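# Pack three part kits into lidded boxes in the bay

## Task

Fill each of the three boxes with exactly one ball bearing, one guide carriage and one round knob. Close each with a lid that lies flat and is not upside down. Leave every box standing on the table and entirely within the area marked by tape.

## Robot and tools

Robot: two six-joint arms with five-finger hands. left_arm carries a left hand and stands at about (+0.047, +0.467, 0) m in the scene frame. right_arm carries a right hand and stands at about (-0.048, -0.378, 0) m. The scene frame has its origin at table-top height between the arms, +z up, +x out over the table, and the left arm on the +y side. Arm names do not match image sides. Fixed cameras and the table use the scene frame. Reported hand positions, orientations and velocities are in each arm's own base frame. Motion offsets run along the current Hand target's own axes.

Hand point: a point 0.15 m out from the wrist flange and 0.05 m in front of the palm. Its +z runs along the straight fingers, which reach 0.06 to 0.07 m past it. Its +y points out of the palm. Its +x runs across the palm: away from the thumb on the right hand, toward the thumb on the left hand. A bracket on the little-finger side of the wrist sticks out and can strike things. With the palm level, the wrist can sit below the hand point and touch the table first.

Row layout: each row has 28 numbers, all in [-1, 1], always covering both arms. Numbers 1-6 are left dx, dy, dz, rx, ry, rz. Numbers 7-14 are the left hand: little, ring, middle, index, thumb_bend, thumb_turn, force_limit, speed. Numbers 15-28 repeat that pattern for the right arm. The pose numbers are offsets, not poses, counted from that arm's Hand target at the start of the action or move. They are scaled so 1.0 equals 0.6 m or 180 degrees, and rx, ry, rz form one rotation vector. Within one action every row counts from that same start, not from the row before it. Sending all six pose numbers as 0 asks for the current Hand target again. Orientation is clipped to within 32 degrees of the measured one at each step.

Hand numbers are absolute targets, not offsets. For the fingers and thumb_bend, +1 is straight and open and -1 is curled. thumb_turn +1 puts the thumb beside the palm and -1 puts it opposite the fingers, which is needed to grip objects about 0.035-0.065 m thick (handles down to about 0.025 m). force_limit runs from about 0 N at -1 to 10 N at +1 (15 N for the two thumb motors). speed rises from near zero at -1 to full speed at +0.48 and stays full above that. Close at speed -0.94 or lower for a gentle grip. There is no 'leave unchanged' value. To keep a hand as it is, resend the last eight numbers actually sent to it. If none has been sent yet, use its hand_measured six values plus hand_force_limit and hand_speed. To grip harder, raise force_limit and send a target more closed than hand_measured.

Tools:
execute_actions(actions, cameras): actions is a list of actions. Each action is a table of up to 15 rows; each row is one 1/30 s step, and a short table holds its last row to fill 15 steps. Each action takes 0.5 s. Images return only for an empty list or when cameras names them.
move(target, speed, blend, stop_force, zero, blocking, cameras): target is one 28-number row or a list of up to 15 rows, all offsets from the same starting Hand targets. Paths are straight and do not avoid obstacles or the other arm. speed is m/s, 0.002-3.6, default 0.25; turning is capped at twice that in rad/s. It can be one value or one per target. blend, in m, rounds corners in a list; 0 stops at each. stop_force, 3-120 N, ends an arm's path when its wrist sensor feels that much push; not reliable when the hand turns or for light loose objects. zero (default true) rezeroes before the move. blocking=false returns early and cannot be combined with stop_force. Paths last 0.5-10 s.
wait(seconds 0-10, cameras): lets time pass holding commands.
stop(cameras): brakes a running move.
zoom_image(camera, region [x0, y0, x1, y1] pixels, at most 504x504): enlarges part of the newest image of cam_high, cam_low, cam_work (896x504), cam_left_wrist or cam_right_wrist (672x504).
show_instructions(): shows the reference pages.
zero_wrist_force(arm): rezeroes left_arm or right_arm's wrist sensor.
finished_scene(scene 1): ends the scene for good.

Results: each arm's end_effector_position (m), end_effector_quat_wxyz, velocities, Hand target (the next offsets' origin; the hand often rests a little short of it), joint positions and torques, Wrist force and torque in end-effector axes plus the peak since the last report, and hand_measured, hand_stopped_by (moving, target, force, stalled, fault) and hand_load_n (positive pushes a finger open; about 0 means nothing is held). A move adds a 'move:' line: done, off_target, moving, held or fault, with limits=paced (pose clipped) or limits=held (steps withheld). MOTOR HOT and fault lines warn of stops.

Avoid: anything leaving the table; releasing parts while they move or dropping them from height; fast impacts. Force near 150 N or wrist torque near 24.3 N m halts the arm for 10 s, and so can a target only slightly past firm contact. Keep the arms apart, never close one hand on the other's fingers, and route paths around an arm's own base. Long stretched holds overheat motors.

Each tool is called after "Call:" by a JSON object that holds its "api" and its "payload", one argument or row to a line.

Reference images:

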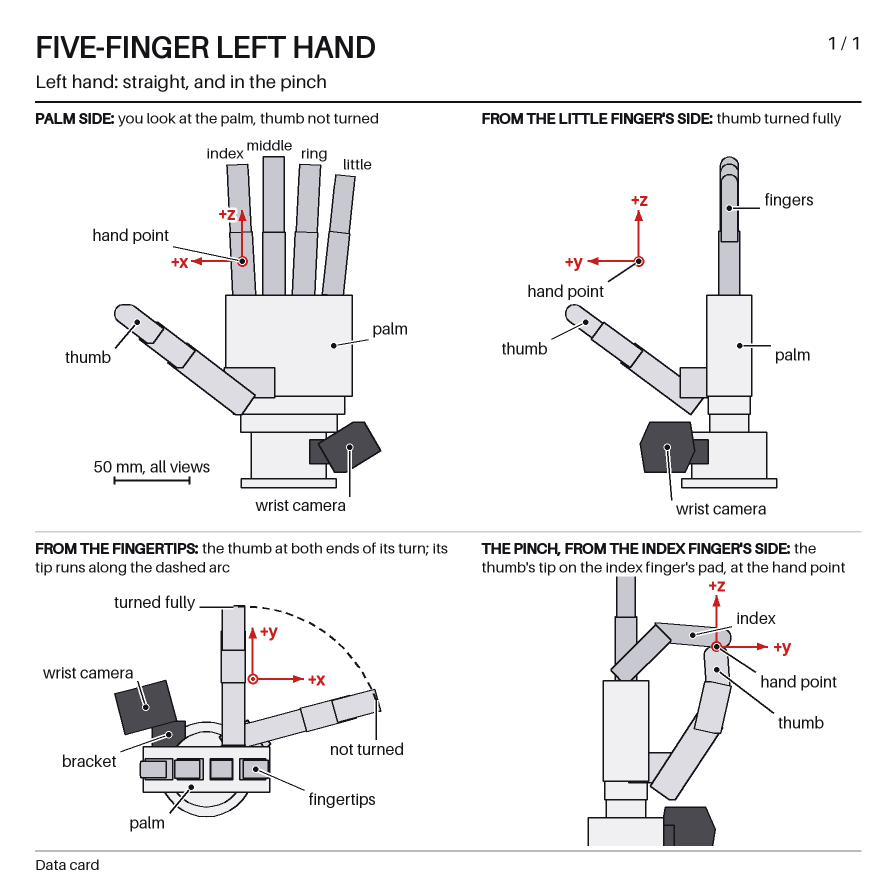

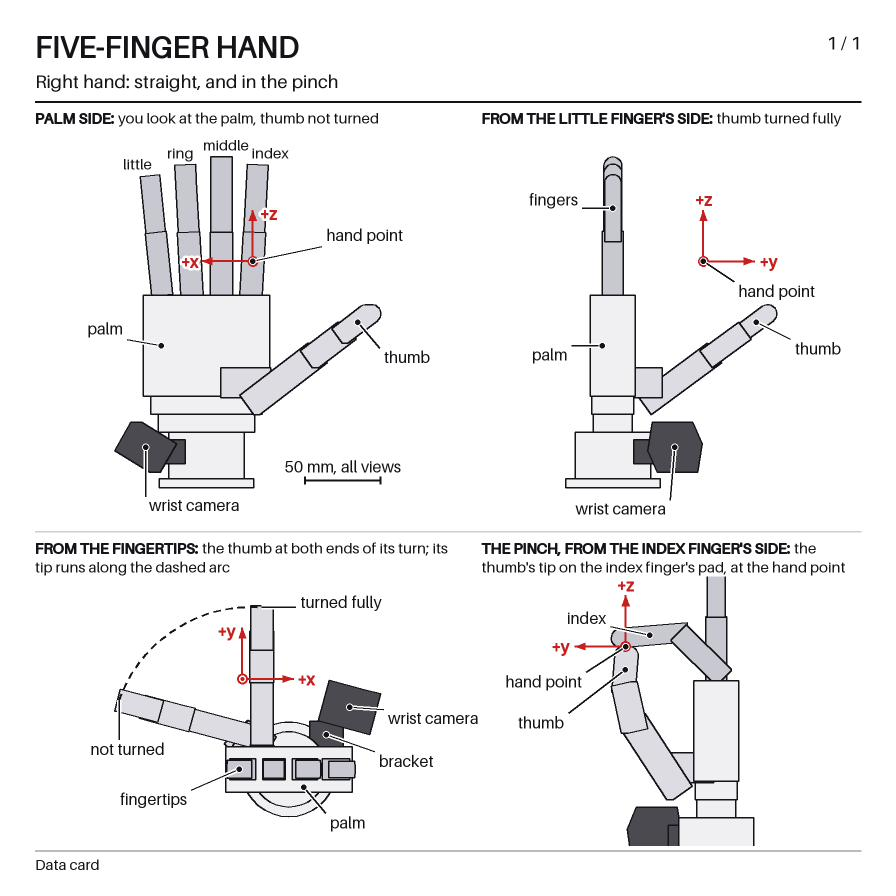

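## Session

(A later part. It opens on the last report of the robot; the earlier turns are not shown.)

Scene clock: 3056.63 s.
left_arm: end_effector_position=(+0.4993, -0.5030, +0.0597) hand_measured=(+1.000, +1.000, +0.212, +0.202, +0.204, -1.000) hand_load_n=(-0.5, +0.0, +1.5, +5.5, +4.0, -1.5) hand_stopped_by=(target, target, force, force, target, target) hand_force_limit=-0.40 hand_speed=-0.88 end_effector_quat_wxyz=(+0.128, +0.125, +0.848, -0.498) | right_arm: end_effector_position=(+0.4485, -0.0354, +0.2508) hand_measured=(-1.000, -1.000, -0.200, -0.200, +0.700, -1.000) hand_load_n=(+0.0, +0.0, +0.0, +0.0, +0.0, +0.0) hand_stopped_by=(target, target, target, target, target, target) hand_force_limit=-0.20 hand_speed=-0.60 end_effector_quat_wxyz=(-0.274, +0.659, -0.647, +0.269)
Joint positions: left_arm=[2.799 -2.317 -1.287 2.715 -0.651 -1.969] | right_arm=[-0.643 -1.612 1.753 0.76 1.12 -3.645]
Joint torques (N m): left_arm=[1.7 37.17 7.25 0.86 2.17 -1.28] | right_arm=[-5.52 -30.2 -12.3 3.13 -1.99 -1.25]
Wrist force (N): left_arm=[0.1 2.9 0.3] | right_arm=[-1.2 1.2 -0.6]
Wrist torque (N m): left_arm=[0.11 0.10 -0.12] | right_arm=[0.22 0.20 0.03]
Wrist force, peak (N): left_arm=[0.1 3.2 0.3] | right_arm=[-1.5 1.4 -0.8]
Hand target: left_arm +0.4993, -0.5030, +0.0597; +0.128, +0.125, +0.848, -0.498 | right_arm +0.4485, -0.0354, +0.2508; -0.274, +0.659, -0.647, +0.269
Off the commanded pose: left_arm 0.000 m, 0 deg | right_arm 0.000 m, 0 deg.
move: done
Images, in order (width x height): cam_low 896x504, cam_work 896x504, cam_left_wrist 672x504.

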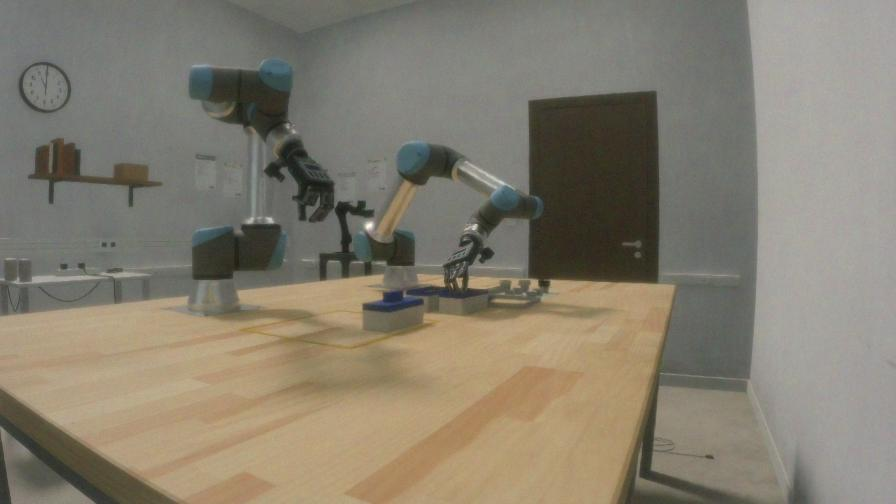

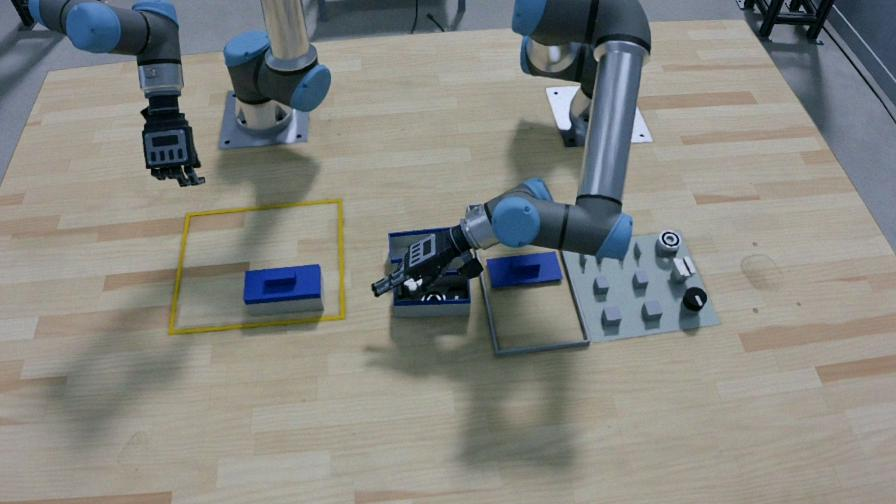

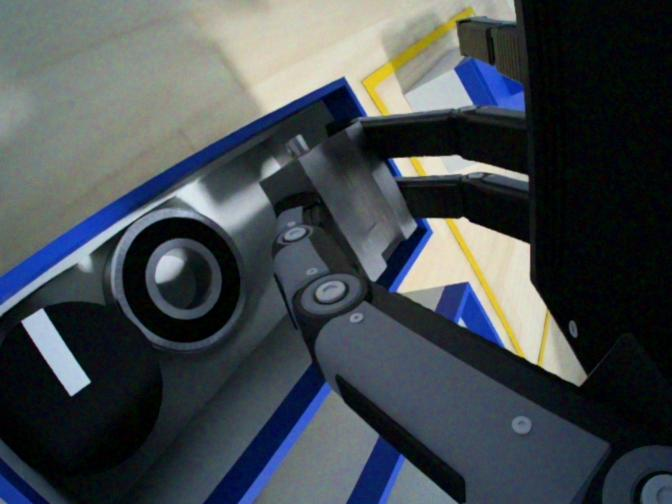

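Call:
{"api": "move", "payload": {
  "target": [
    [-0.0074,0.0006,0.0044,0,0,0,1,1,-0.1,-0.1,0.2,-1,-0.4,-0.88,0,0,0,0,0,0,-1,-1,-0.2,-0.2,0.7,-1,-0.2,-0.6],
    [0.0108,0.0440,0.0295,0,0,0,1,1,-0.1,-0.1,0.2,-1,-0.4,-0.88,0,0,0,0,0,0,-1,-1,-0.2,-0.2,0.7,-1,-0.2,-0.6]
  ],
  "speed": [0.05,0.04],
  "stop_force": 3,
  "cameras": ["cam_low","cam_left_wrist","cam_work"]
}}

Call:
{"api": "zoom_image", "payload": {
  "camera": "cam_work",
  "region": [370, 210, 500, 330]
}}

Call:
{"api": "zoom_image", "payload": {
  "camera": "cam_left_wrist",
  "region": [130, 60, 470, 380]
}}

Scene clock: 3137.00 s.
left_arm: end_effector_position=(+0.5039, -0.5055, +0.0277) hand_measured=(+1.000, +1.000, +0.212, +0.202, +0.204, -1.000) hand_load_n=(+0.0, +0.0, +1.5, +5.5, +4.5, -1.5) hand_stopped_by=(target, target, force, force, target, target) hand_force_limit=-0.40 hand_speed=-0.88 end_effector_quat_wxyz=(+0.128, +0.125, +0.848, -0.498) | right_arm: end_effector_position=(+0.4485, -0.0354, +0.2508) hand_measured=(-1.000, -1.000, -0.200, -0.200, +0.700, -1.000) hand_load_n=(+0.0, +0.0, +0.0, +0.0, +0.0, +0.0) hand_stopped_by=(target, target, target, target, target, target) hand_force_limit=-0.20 hand_speed=-0.60 end_effector_quat_wxyz=(-0.274, +0.659, -0.647, +0.269)
Joint positions: left_arm=[2.797 -2.365 -1.29 2.768 -0.652 -1.971] | right_arm=[-0.643 -1.612 1.753 0.76 1.12 -3.645]
Joint torques (N m): left_arm=[-13.23 38.27 5.73 0.66 -0.4 -1.51] | right_arm=[-5.64 -29.67 -12.33 3 -1.94 -1.31]
Wrist force (N): left_arm=[0.1 2.7 0.5] | right_arm=[-1.4 1.3 -0.7]
Wrist torque (N m): left_arm=[0.10 0.08 -0.11] | right_arm=[0.24 0.23 0.02]
Wrist force, peak (N): left_arm=[0.2 3.3 0.5] | right_arm=[-1.5 1.6 -0.6]
Hand target: left_arm +0.5039, -0.5055, +0.0277; +0.128, +0.125, +0.848, -0.498 | right_arm +0.4485, -0.0354, +0.2508; -0.274, +0.659, -0.647, +0.269
Off the commanded pose: left_arm 0.000 m, 0 deg | right_arm 0.000 m, 0 deg.
move: done
Images, in order (width x height): cam_low 896x504, cam_work 896x504, cam_left_wrist 672x504.

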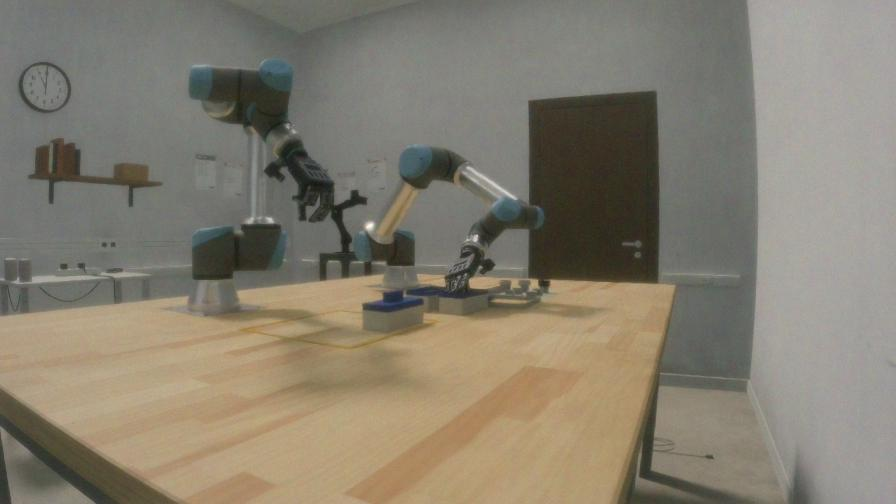

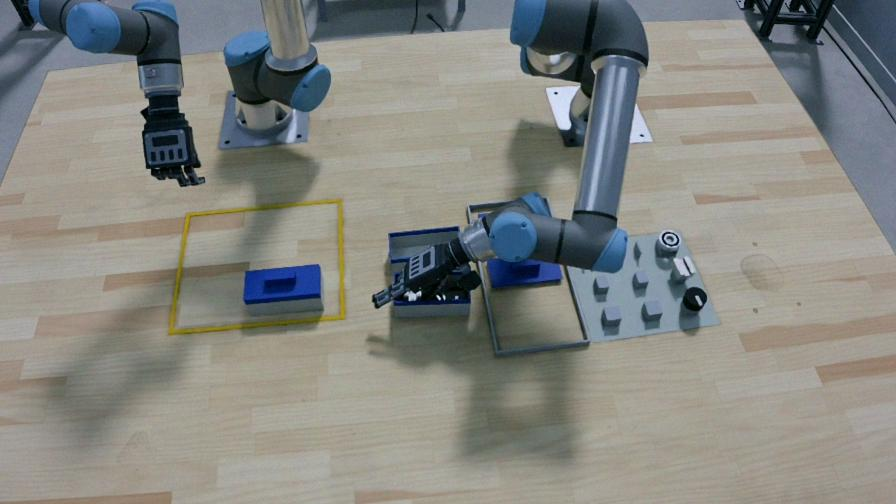

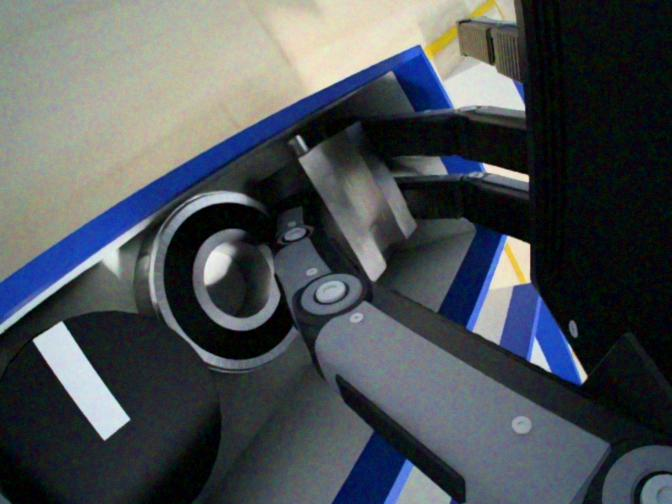

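Scaled by 3.877 from the camera's 896x504 image, which has a finer 1280x720 frame.

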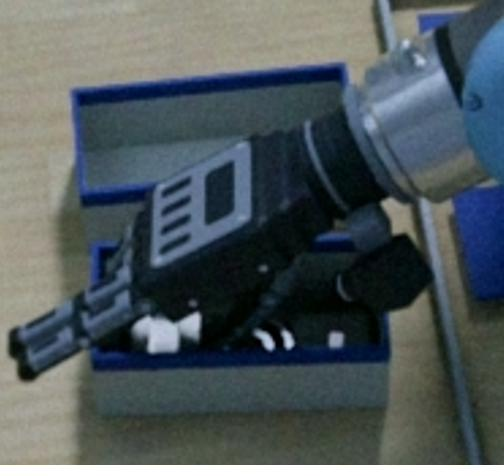

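Scaled by 1.482 from the camera's 672x504 image, which has a finer 960x720 frame.

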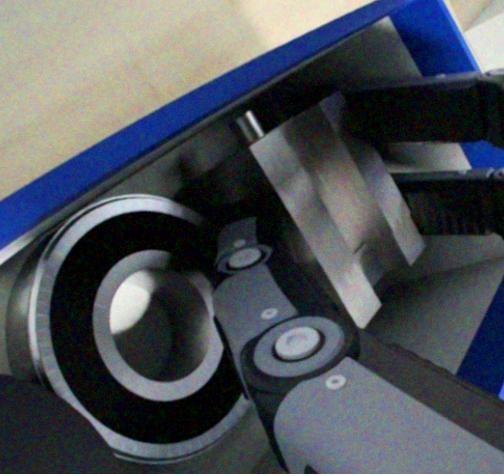

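Call:
{"api": "move", "payload": {
  "target": [0.0034,0.0081,0.0047,0,0,0,1,1,-0.1,-0.1,0.2,-1,-0.4,-0.88,0,0,0,0,0,0,-1,-1,-0.2,-0.2,0.7,-1,-0.2,-0.6],
  "speed": 0.02,
  "stop_force": 3,
  "cameras": ["cam_left_wrist"]
}}

Call:
{"api": "zoom_image", "payload": {
  "camera": "cam_left_wrist",
  "region": [130, 60, 470, 380]
}}

Scene clock: 3147.80 s.
left_arm: end_effector_position=(+0.5039, -0.5055, +0.0244) hand_measured=(+1.000, +1.000, +0.212, +0.202, +0.204, -1.000) hand_load_n=(+0.0, +0.0, +2.0, +6.0, +3.5, -2.0) hand_stopped_by=(target, target, force, force, target, target) hand_force_limit=-0.40 hand_speed=-0.88 end_effector_quat_wxyz=(+0.128, +0.125, +0.848, -0.498) | right_arm: end_effector_position=(+0.4485, -0.0354, +0.2508) hand_measured=(-1.000, -1.000, -0.200, -0.200, +0.700, -1.000) hand_load_n=(+0.0, +0.0, +0.0, +0.0, -0.5, +0.0) hand_stopped_by=(target, target, target, target, target, target) hand_force_limit=-0.20 hand_speed=-0.60 end_effector_quat_wxyz=(-0.274, +0.659, -0.647, +0.269)
Joint positions: left_arm=[2.797 -2.369 -1.292 2.774 -0.652 -1.971] | right_arm=[-0.643 -1.612 1.753 0.76 1.12 -3.645]
Joint torques (N m): left_arm=[-13.89 65.3 26.66 -3.44 -0.29 -0.83] | right_arm=[-5.92 -30.13 -12.15 2.9 -2.02 -1.24]
Wrist force (N): left_arm=[-0.5 0.3 -1.6] | right_arm=[-1.3 1.2 -0.5]
Wrist torque (N m): left_arm=[0.07 0.02 -0.06] | right_arm=[0.21 0.21 0.03]
Wrist force, peak (N): left_arm=[-1.3 -1.5 -2.8] | right_arm=[-1.5 1.5 -0.6]
Hand target: left_arm +0.5039, -0.5055, +0.0244; +0.128, +0.125, +0.848, -0.498 (not the last commanded pose) | right_arm +0.4485, -0.0354, +0.2508; -0.274, +0.659, -0.647, +0.269
Off the commanded pose: left_arm 0.003 m, 0 deg | right_arm 0.000 m, 0 deg.
move: contact (left_arm)
Images, in order (width x height): cam_left_wrist 672x504.

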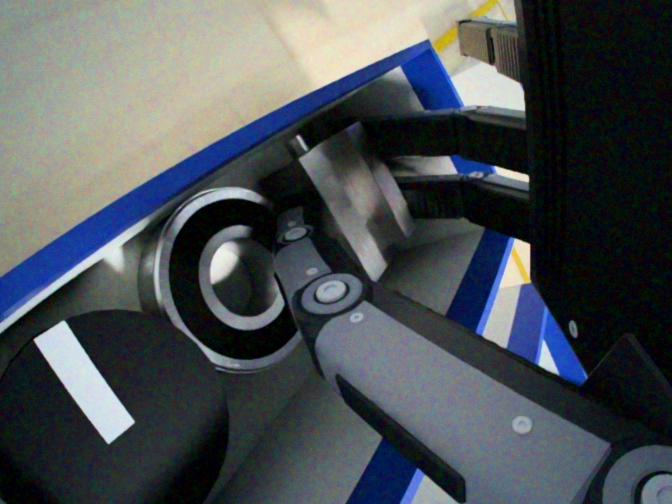

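Scaled by 1.482 from the camera's 672x504 image, which has a finer 960x720 frame.

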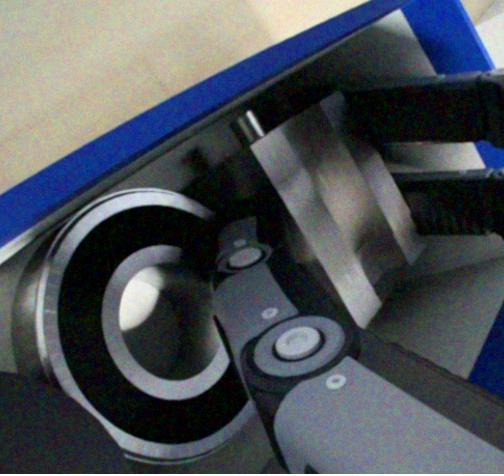

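Call:
{"api": "move", "payload": {
  "target": [
    [0,0,0,0,0,0,1,1,0.38,0.38,0.2,-1,-0.4,-0.75,0,0,0,0,0,0,-1,-1,-0.2,-0.2,0.7,-1,-0.2,-0.6],
    [-0.0068,-0.0163,-0.0094,0,0,0,1,1,0.38,0.38,0.2,-1,-0.4,-0.75,0,0,0,0,0,0,-1,-1,-0.2,-0.2,0.7,-1,-0.2,-0.6]
  ],
  "speed": [0.05,0.05],
  "cameras": ["cam_left_wrist","cam_work"]
}}

Call:
{"api": "zoom_image", "payload": {
  "camera": "cam_left_wrist",
  "region": [130, 60, 470, 380]
}}

Call:
{"api": "zoom_image", "payload": {
  "camera": "cam_work",
  "region": [370, 210, 500, 330]
}}

Scene clock: 3170.17 s.
left_arm: end_effector_position=(+0.5038, -0.5055, +0.0363) hand_measured=(+1.000, +1.000, +0.380, +0.380, +0.202, -1.000) hand_load_n=(+0.0, +0.0, -1.0, +0.0, +0.0, +0.0) hand_stopped_by=(target, target, target, target, target, target) hand_force_limit=-0.40 hand_speed=-0.75 end_effector_quat_wxyz=(+0.128, +0.125, +0.848, -0.498) | right_arm: end_effector_position=(+0.4485, -0.0354, +0.2508) hand_measured=(-1.000, -1.000, -0.200, -0.200, +0.700, -1.000) hand_load_n=(+0.0, +0.0, +0.0, +0.0, +0.0, +0.0) hand_stopped_by=(target, target, target, target, target, target) hand_force_limit=-0.20 hand_speed=-0.60 end_effector_quat_wxyz=(-0.274, +0.659, -0.647, +0.269)
Joint positions: left_arm=[2.797 -2.354 -1.284 2.752 -0.652 -1.971] | right_arm=[-0.643 -1.612 1.753 0.76 1.12 -3.645]
Joint torques (N m): left_arm=[-16.71 65.37 26.93 -3.06 0.58 0.29] | right_arm=[-5.72 -29.94 -12.82 2.91 -1.93 -1.31]
Wrist force (N): left_arm=[-0.1 2.6 -0.9] | right_arm=[-1.2 1.4 -0.7]
Wrist torque (N m): left_arm=[0.10 0.04 -0.11] | right_arm=[0.25 0.20 0.04]
Wrist force, peak (N): left_arm=[0.1 3.4 -0.5] | right_arm=[-1.4 1.7 -0.8]
Hand target: left_arm +0.5038, -0.5055, +0.0364; +0.128, +0.125, +0.848, -0.498 | right_arm +0.4485, -0.0354, +0.2508; -0.274, +0.659, -0.647, +0.269
Off the commanded pose: left_arm 0.000 m, 0 deg | right_arm 0.000 m, 0 deg.
move: done
Images, in order (width x height): cam_work 896x504, cam_left_wrist 672x504.

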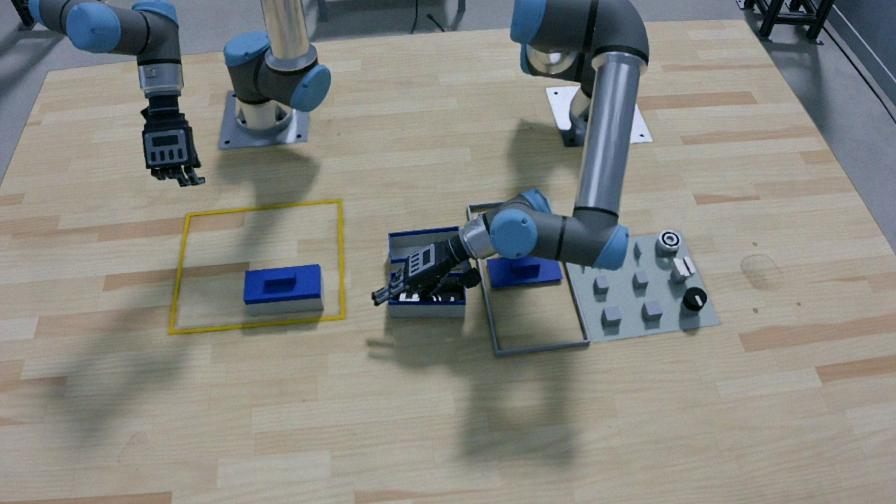

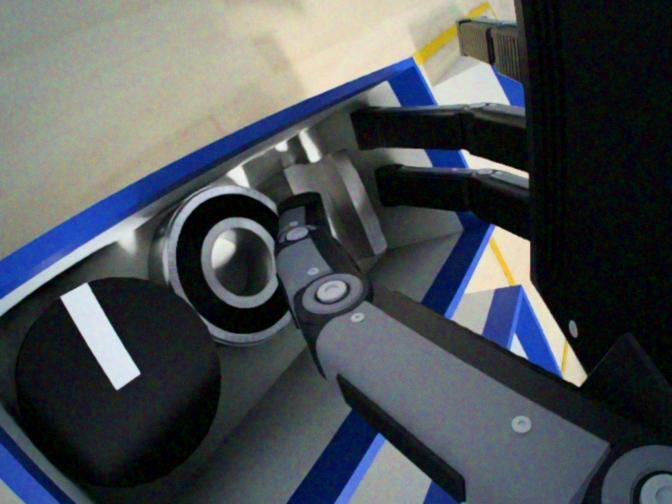

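Scaled by 1.482 from the camera's 672x504 image, which has a finer 960x720 frame.

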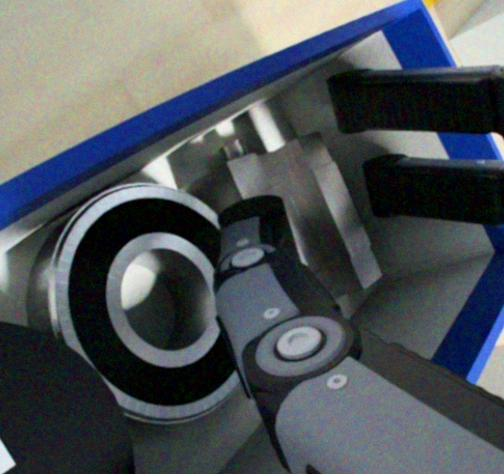

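Scaled by 3.877 from the camera's 896x504 image, which has a finer 1280x720 frame.

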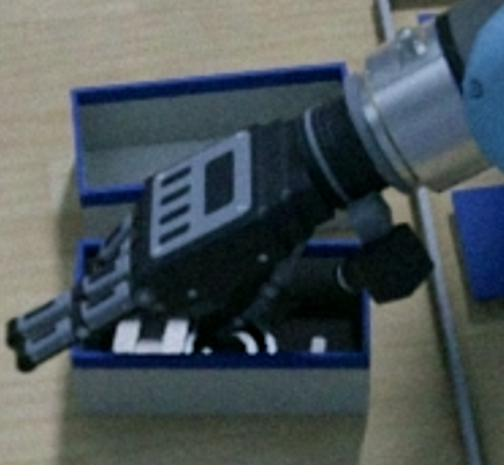

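Call:
{"api": "move", "payload": {
  "target": [-0.0627,-0.1492,-0.0862,0,0,0,1,1,0.38,0.38,0.2,-1,-0.4,-0.75,0,0,0,0,0,0,-1,-1,-0.2,-0.2,0.7,-1,-0.2,-0.6],
  "speed": 0.12,
  "cameras": ["cam_left_wrist","cam_work"]
}}

Call:
{"api": "zoom_image", "payload": {
  "camera": "cam_left_wrist",
  "region": [60, 60, 480, 400]
}}

Call:
{"api": "zoom_image", "payload": {
  "camera": "cam_work",
  "region": [370, 210, 500, 330]
}}

Scene clock: 3180.80 s.
left_arm: end_effector_position=(+0.5038, -0.5056, +0.1463) hand_measured=(+1.000, +1.000, +0.380, +0.380, +0.202, -1.000) hand_load_n=(+0.0, +0.0, +0.0, +0.0, +0.0, +0.0) hand_stopped_by=(target, target, target, target, target, target) hand_force_limit=-0.40 hand_speed=-0.75 end_effector_quat_wxyz=(+0.128, +0.125, +0.848, -0.498) | right_arm: end_effector_position=(+0.4485, -0.0354, +0.2508) hand_measured=(-1.000, -1.000, -0.200, -0.200, +0.700, -1.000) hand_load_n=(+0.0, +0.0, +0.0, +0.0, +0.0, +0.0) hand_stopped_by=(target, target, target, target, target, target) hand_force_limit=-0.20 hand_speed=-0.60 end_effector_quat_wxyz=(-0.274, +0.659, -0.647, +0.269)
Joint positions: left_arm=[2.797 -2.251 -1.166 2.529 -0.652 -1.971] | right_arm=[-0.643 -1.612 1.753 0.76 1.12 -3.645]
Joint torques (N m): left_arm=[12.3 64.1 28.66 -3.64 2.45 1.22] | right_arm=[-4.91 -31.02 -12.28 2.93 -2 -1.22]
Wrist force (N): left_arm=[0.0 2.0 -0.3] | right_arm=[-1.1 1.4 -0.8]
Wrist torque (N m): left_arm=[0.13 0.07 -0.26] | right_arm=[0.25 0.19 0.04]
Wrist force, peak (N): left_arm=[0.2 3.6 -0.5] | right_arm=[-1.3 1.6 -0.8]
Hand target: left_arm +0.5039, -0.5056, +0.1465; +0.128, +0.125, +0.848, -0.498 | right_arm +0.4485, -0.0354, +0.2508; -0.274, +0.659, -0.647, +0.269
Off the commanded pose: left_arm 0.000 m, 0 deg | right_arm 0.000 m, 0 deg.
move: done
Images, in order (width x height): cam_work 896x504, cam_left_wrist 672x504.

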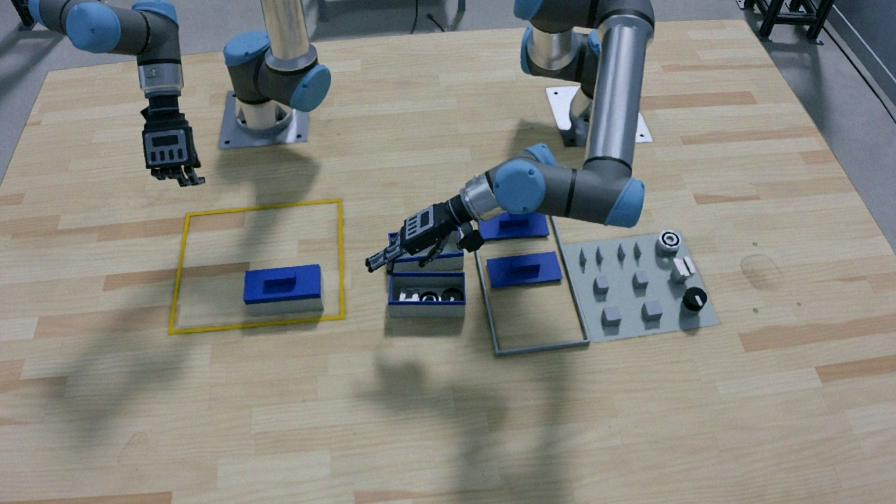

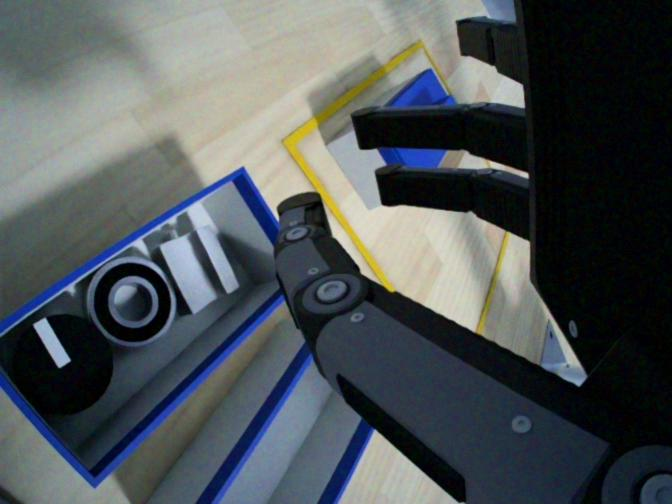

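Scaled by 1.200 from the camera's 672x504 image, which has a finer 960x720 frame.

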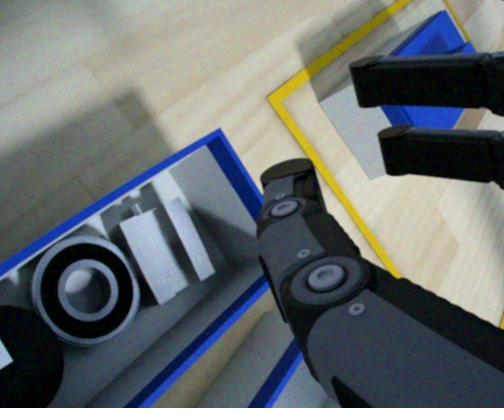

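Scaled by 3.877 from the camera's 896x504 image, which has a finer 1280x720 frame.

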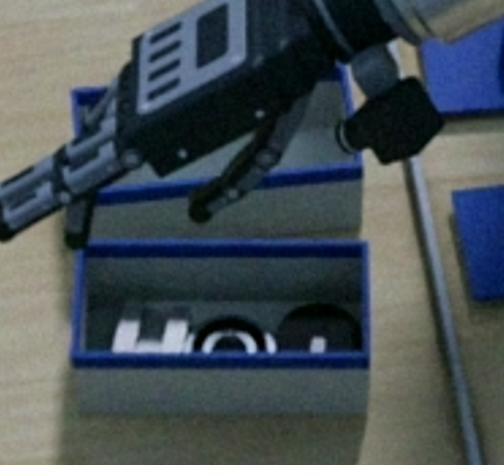

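Call:
{"api": "move", "payload": {
  "target": [
    [-0.0269,-0.0523,-0.0793,0,0,0,1,1,0.38,0.38,0.2,-1,-0.4,-0.75,0,0,0,0,0,0,-1,-1,-0.2,-0.2,0.7,-1,-0.2,-0.6],
    [0.0569,0.1400,-0.3304,-0.1547,-0.3664,-0.3884,-1,-1,-0.14,-0.14,0.6,-1,0,0,0,0,0,0,0,0,-1,-1,-0.2,-0.2,0.7,-1,-0.2,-0.6],
    [0.0911,0.2213,-0.2835,-0.1547,-0.3664,-0.3884,-1,-1,-0.14,-0.14,0.6,-1,0,0,0,0,0,0,0,0,-1,-1,-0.2,-0.2,0.7,-1,-0.2,-0.6]
  ],
  "speed": [0.2,0.4,0.2],
  "cameras": ["cam_high","cam_low","cam_left_wrist","cam_work"]
}}

Call:
{"api": "zoom_image", "payload": {
  "camera": "cam_high",
  "region": [340, 130, 520, 310]
}}

Call:
{"api": "zoom_image", "payload": {
  "camera": "cam_low",
  "region": [400, 220, 540, 320]
}}

Call:
{"api": "zoom_image", "payload": {
  "camera": "cam_left_wrist",
  "region": [150, 0, 550, 400]
}}

Scene clock: 3220.07 s.
left_arm: end_effector_position=(+0.4821, -0.2890, +0.0999) hand_measured=(-1.000, -1.000, -0.140, -0.140, +0.600, -1.000) hand_load_n=(+0.0, +0.5, +0.0, +0.0, +0.0, +0.0) hand_stopped_by=(target, target, target, target, target, target) hand_force_limit=0.00 hand_speed=0.00 end_effector_quat_wxyz=(-0.270, +0.653, -0.654, +0.271) | right_arm: end_effector_position=(+0.4485, -0.0354, +0.2508) hand_measured=(-1.000, -1.000, -0.200, -0.200, +0.700, -1.000) hand_load_n=(+0.0, +0.0, +0.0, +0.5, +0.0, +0.5) hand_stopped_by=(target, target, target, target, target, target) hand_force_limit=-0.20 hand_speed=-0.60 end_effector_quat_wxyz=(-0.274, +0.659, -0.647, +0.269)
Joint positions: left_arm=[2.816 -1.893 -1.719 2.8 -1.798 -3.375] | right_arm=[-0.643 -1.612 1.753 0.76 1.12 -3.645]
Joint torques (N m): left_arm=[11.09 18.38 9.07 1.41 1.37 1.18] | right_arm=[-5.25 -30.25 -12.62 2.93 -1.83 -1.13]
Wrist force (N): left_arm=[-0.1 2.1 -0.1] | right_arm=[-1.4 1.4 -0.4]
Wrist torque (N m): left_arm=[0.17 0.03 -0.08] | right_arm=[0.24 0.22 0.02]
Wrist force, peak (N): left_arm=[-0.2 2.9 -0.4] | right_arm=[-1.5 1.5 -0.8]
Hand target: left_arm +0.4821, -0.2890, +0.0998; -0.270, +0.653, -0.654, +0.271 | right_arm +0.4485, -0.0354, +0.2508; -0.274, +0.659, -0.647, +0.269
Off the commanded pose: left_arm 0.000 m, 0 deg | right_arm 0.000 m, 0 deg.
move: done
Images, in order (width x height): cam_high 896x504, cam_low 896x504, cam_work 896x504, cam_left_wrist 672x504.

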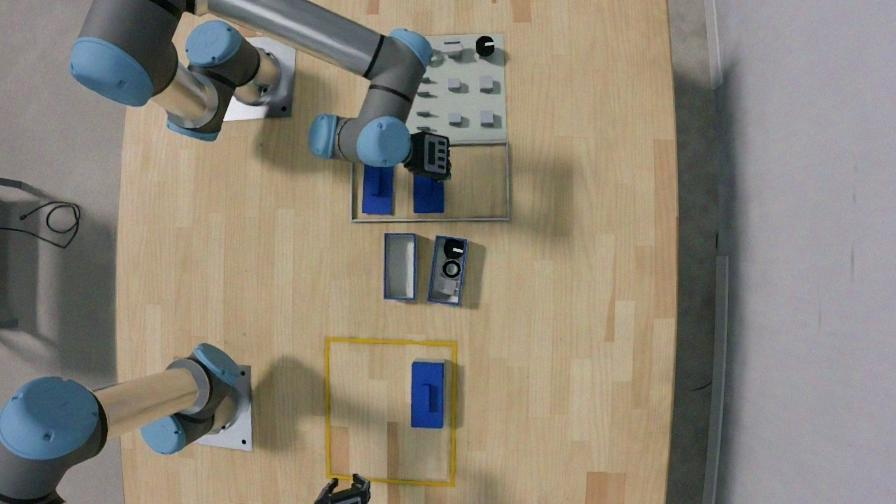

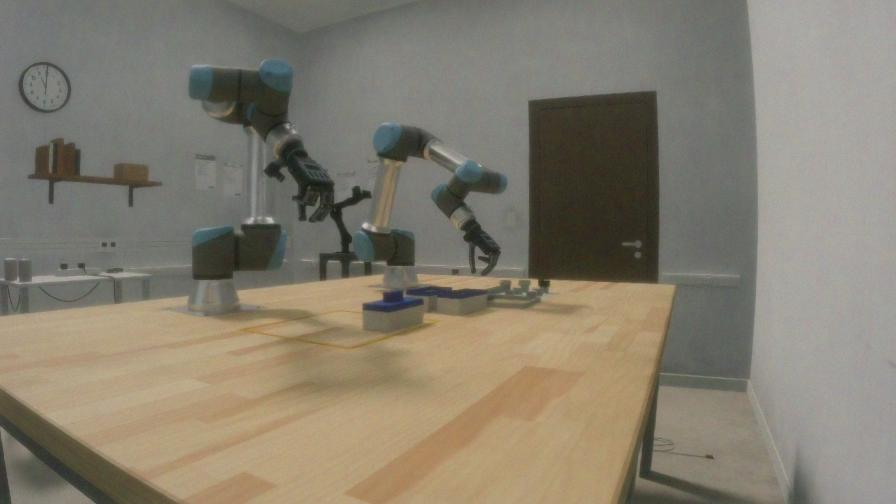

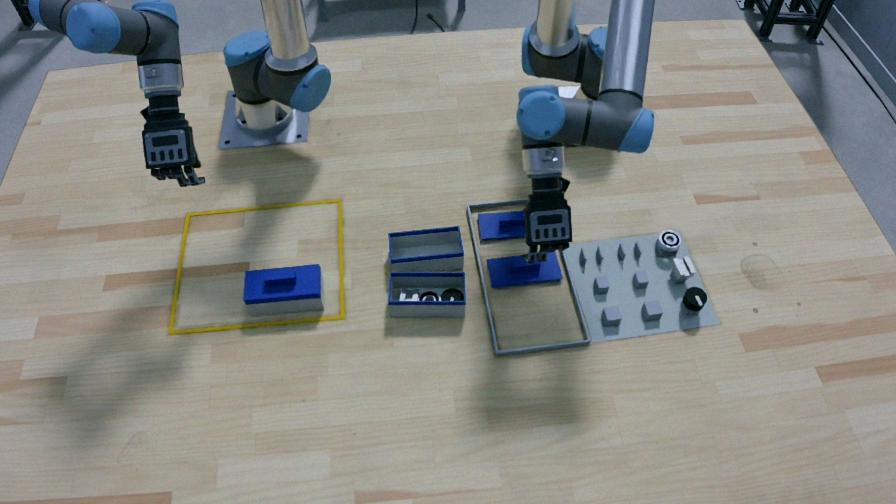

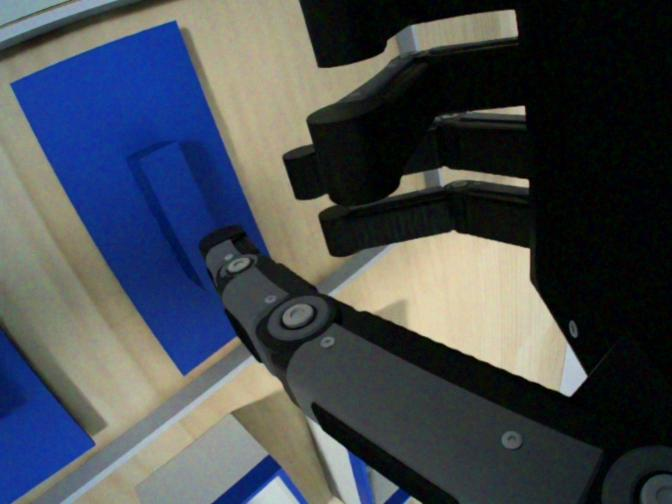

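Scaled by 2.800 from the camera's 896x504 image, which has a finer 1280x720 frame.

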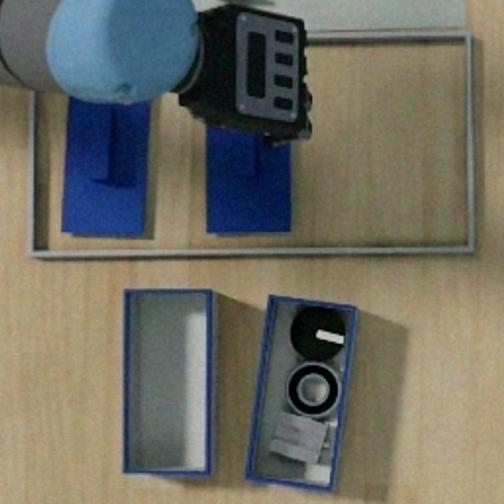

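Scaled by 3.600 from the camera's 896x504 image, which has a finer 1280x720 frame.

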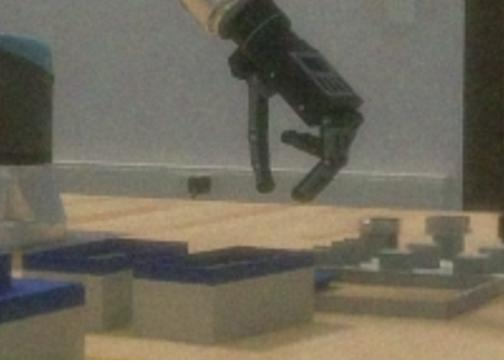

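Scaled by 1.260 from the camera's 672x504 image, which has a finer 960x720 frame.

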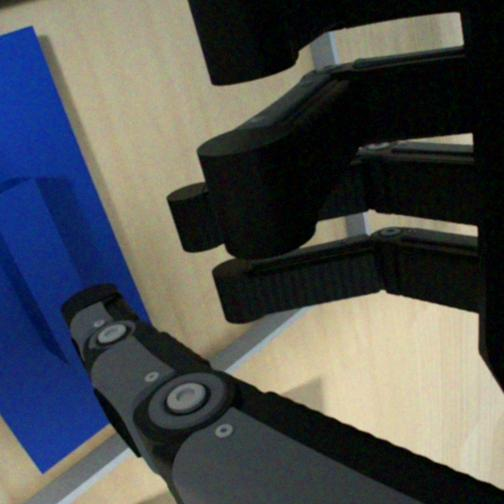

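Call:
{"api": "move", "payload": {
  "target": [0.0042,0.0483,0.0460,0,0,0,-1,-1,-0.14,-0.14,0.6,-1,0,0,0,0,0,0,0,0,-1,-1,-0.2,-0.2,0.7,-1,-0.2,-0.6],
  "speed": 0.12,
  "stop_force": 5,
  "cameras": ["cam_high","cam_low","cam_left_wrist","cam_work"]
}}

Call:
{"api": "zoom_image", "payload": {
  "camera": "cam_left_wrist",
  "region": [100, 50, 440, 370]
}}

Call:
{"api": "zoom_image", "payload": {
  "camera": "cam_work",
  "region": [460, 190, 620, 300]
}}

Call:
{"api": "zoom_image", "payload": {
  "camera": "cam_low",
  "region": [420, 230, 520, 310]
}}

Scene clock: 3257.30 s.
left_arm: end_effector_position=(+0.4811, -0.2916, +0.0598) hand_measured=(-1.000, -1.000, -0.140, -0.140, +0.600, -1.000) hand_load_n=(+0.0, +0.5, +0.0, +0.0, +0.0, +0.0) hand_stopped_by=(target, target, target, target, target, target) hand_force_limit=0.00 hand_speed=0.00 end_effector_quat_wxyz=(-0.270, +0.653, -0.654, +0.271) | right_arm: end_effector_position=(+0.4485, -0.0354, +0.2508) hand_measured=(-1.000, -1.000, -0.200, -0.200, +0.700, -1.000) hand_load_n=(+0.0, +0.0, +0.0, +0.0, +0.0, +0.0) hand_stopped_by=(target, target, target, target, target, target) hand_force_limit=-0.20 hand_speed=-0.60 end_effector_quat_wxyz=(-0.274, +0.659, -0.647, +0.269)
Joint positions: left_arm=[2.81 -1.942 -1.767 2.896 -1.802 -3.38] | right_arm=[-0.643 -1.612 1.753 0.76 1.12 -3.645]
Joint torques (N m): left_arm=[-13.75 20.31 5.51 1.13 -1.61 -1.43] | right_arm=[-5.06 -29.85 -12.6 2.89 -1.93 -1]
Wrist force (N): left_arm=[0.0 2.7 -0.1] | right_arm=[-1.4 1.4 -0.7]
Wrist torque (N m): left_arm=[0.24 -0.01 -0.08] | right_arm=[0.25 0.23 0.03]
Wrist force, peak (N): left_arm=[0.0 3.1 0.0] | right_arm=[-1.3 1.6 -0.7]
Hand target: left_arm +0.4811, -0.2916, +0.0598; -0.270, +0.653, -0.654, +0.271 | right_arm +0.4485, -0.0354, +0.2508; -0.274, +0.659, -0.647, +0.269
Off the commanded pose: left_arm 0.000 m, 0 deg | right_arm 0.000 m, 0 deg.
move: done
Images, in order (width x height): cam_high 896x504, cam_low 896x504, cam_work 896x504, cam_left_wrist 672x504.

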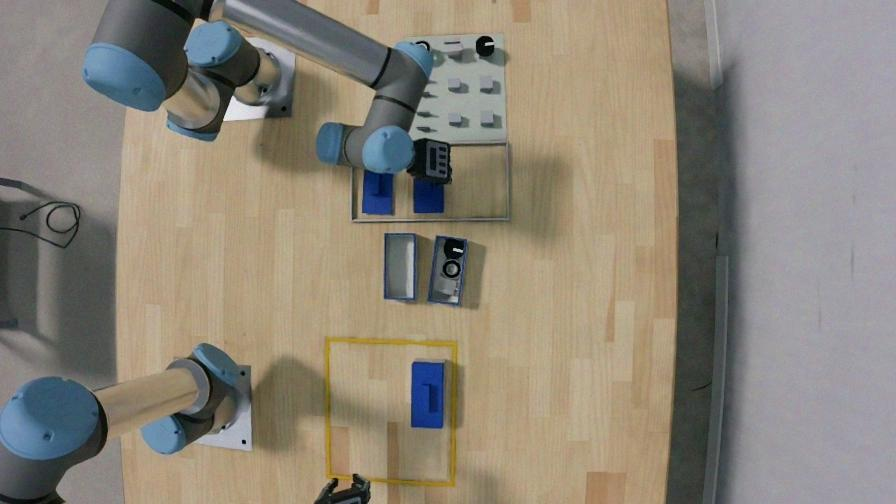

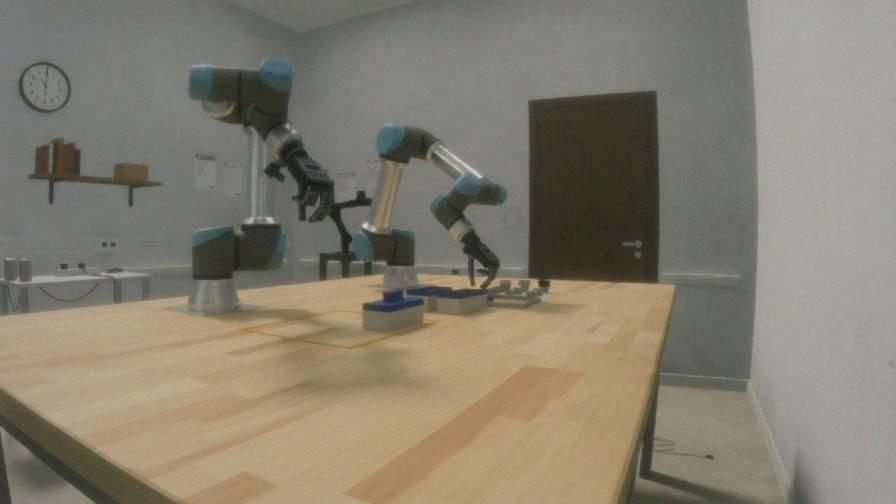

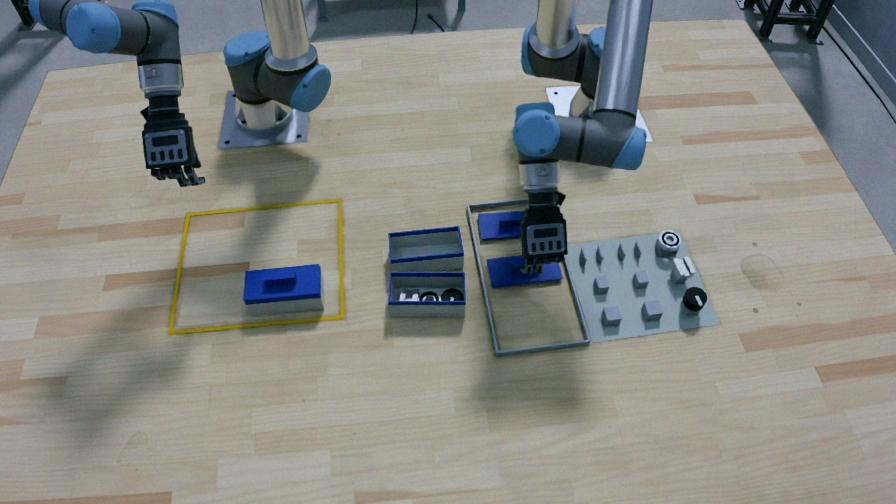

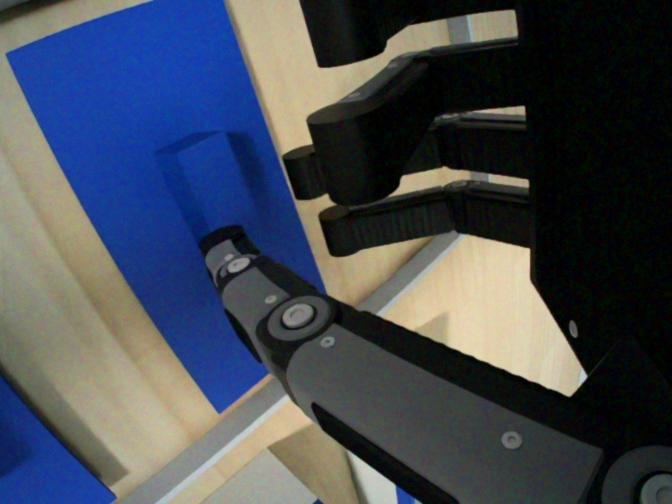

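Scaled by 1.482 from the camera's 672x504 image, which has a finer 960x720 frame.

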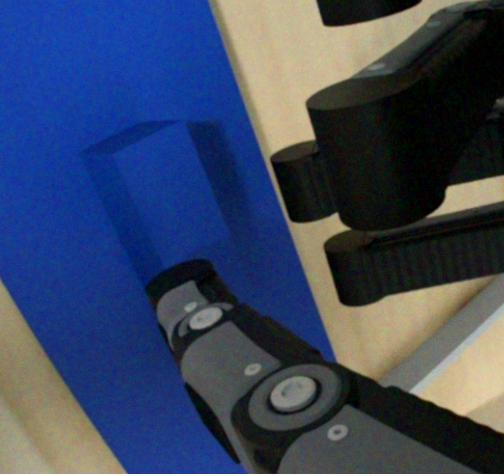

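Scaled by 3.150 from the camera's 896x504 image, which has a finer 1280x720 frame.

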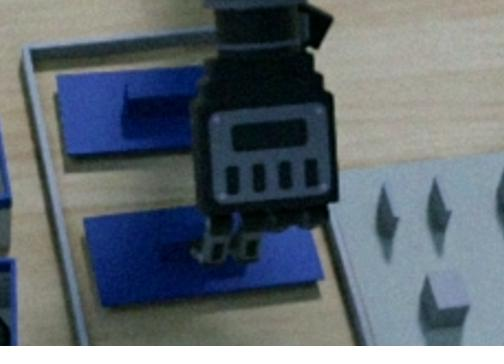

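Scaled by 5.040 from the camera's 896x504 image, which has a finer 1280x720 frame.

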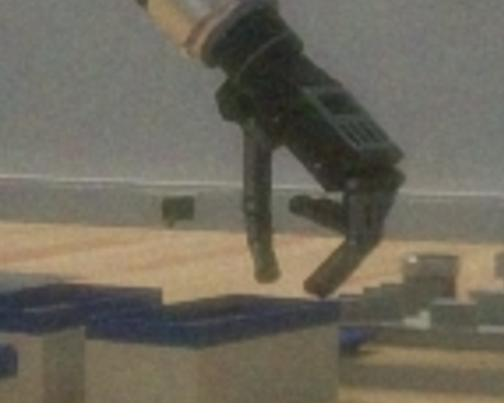

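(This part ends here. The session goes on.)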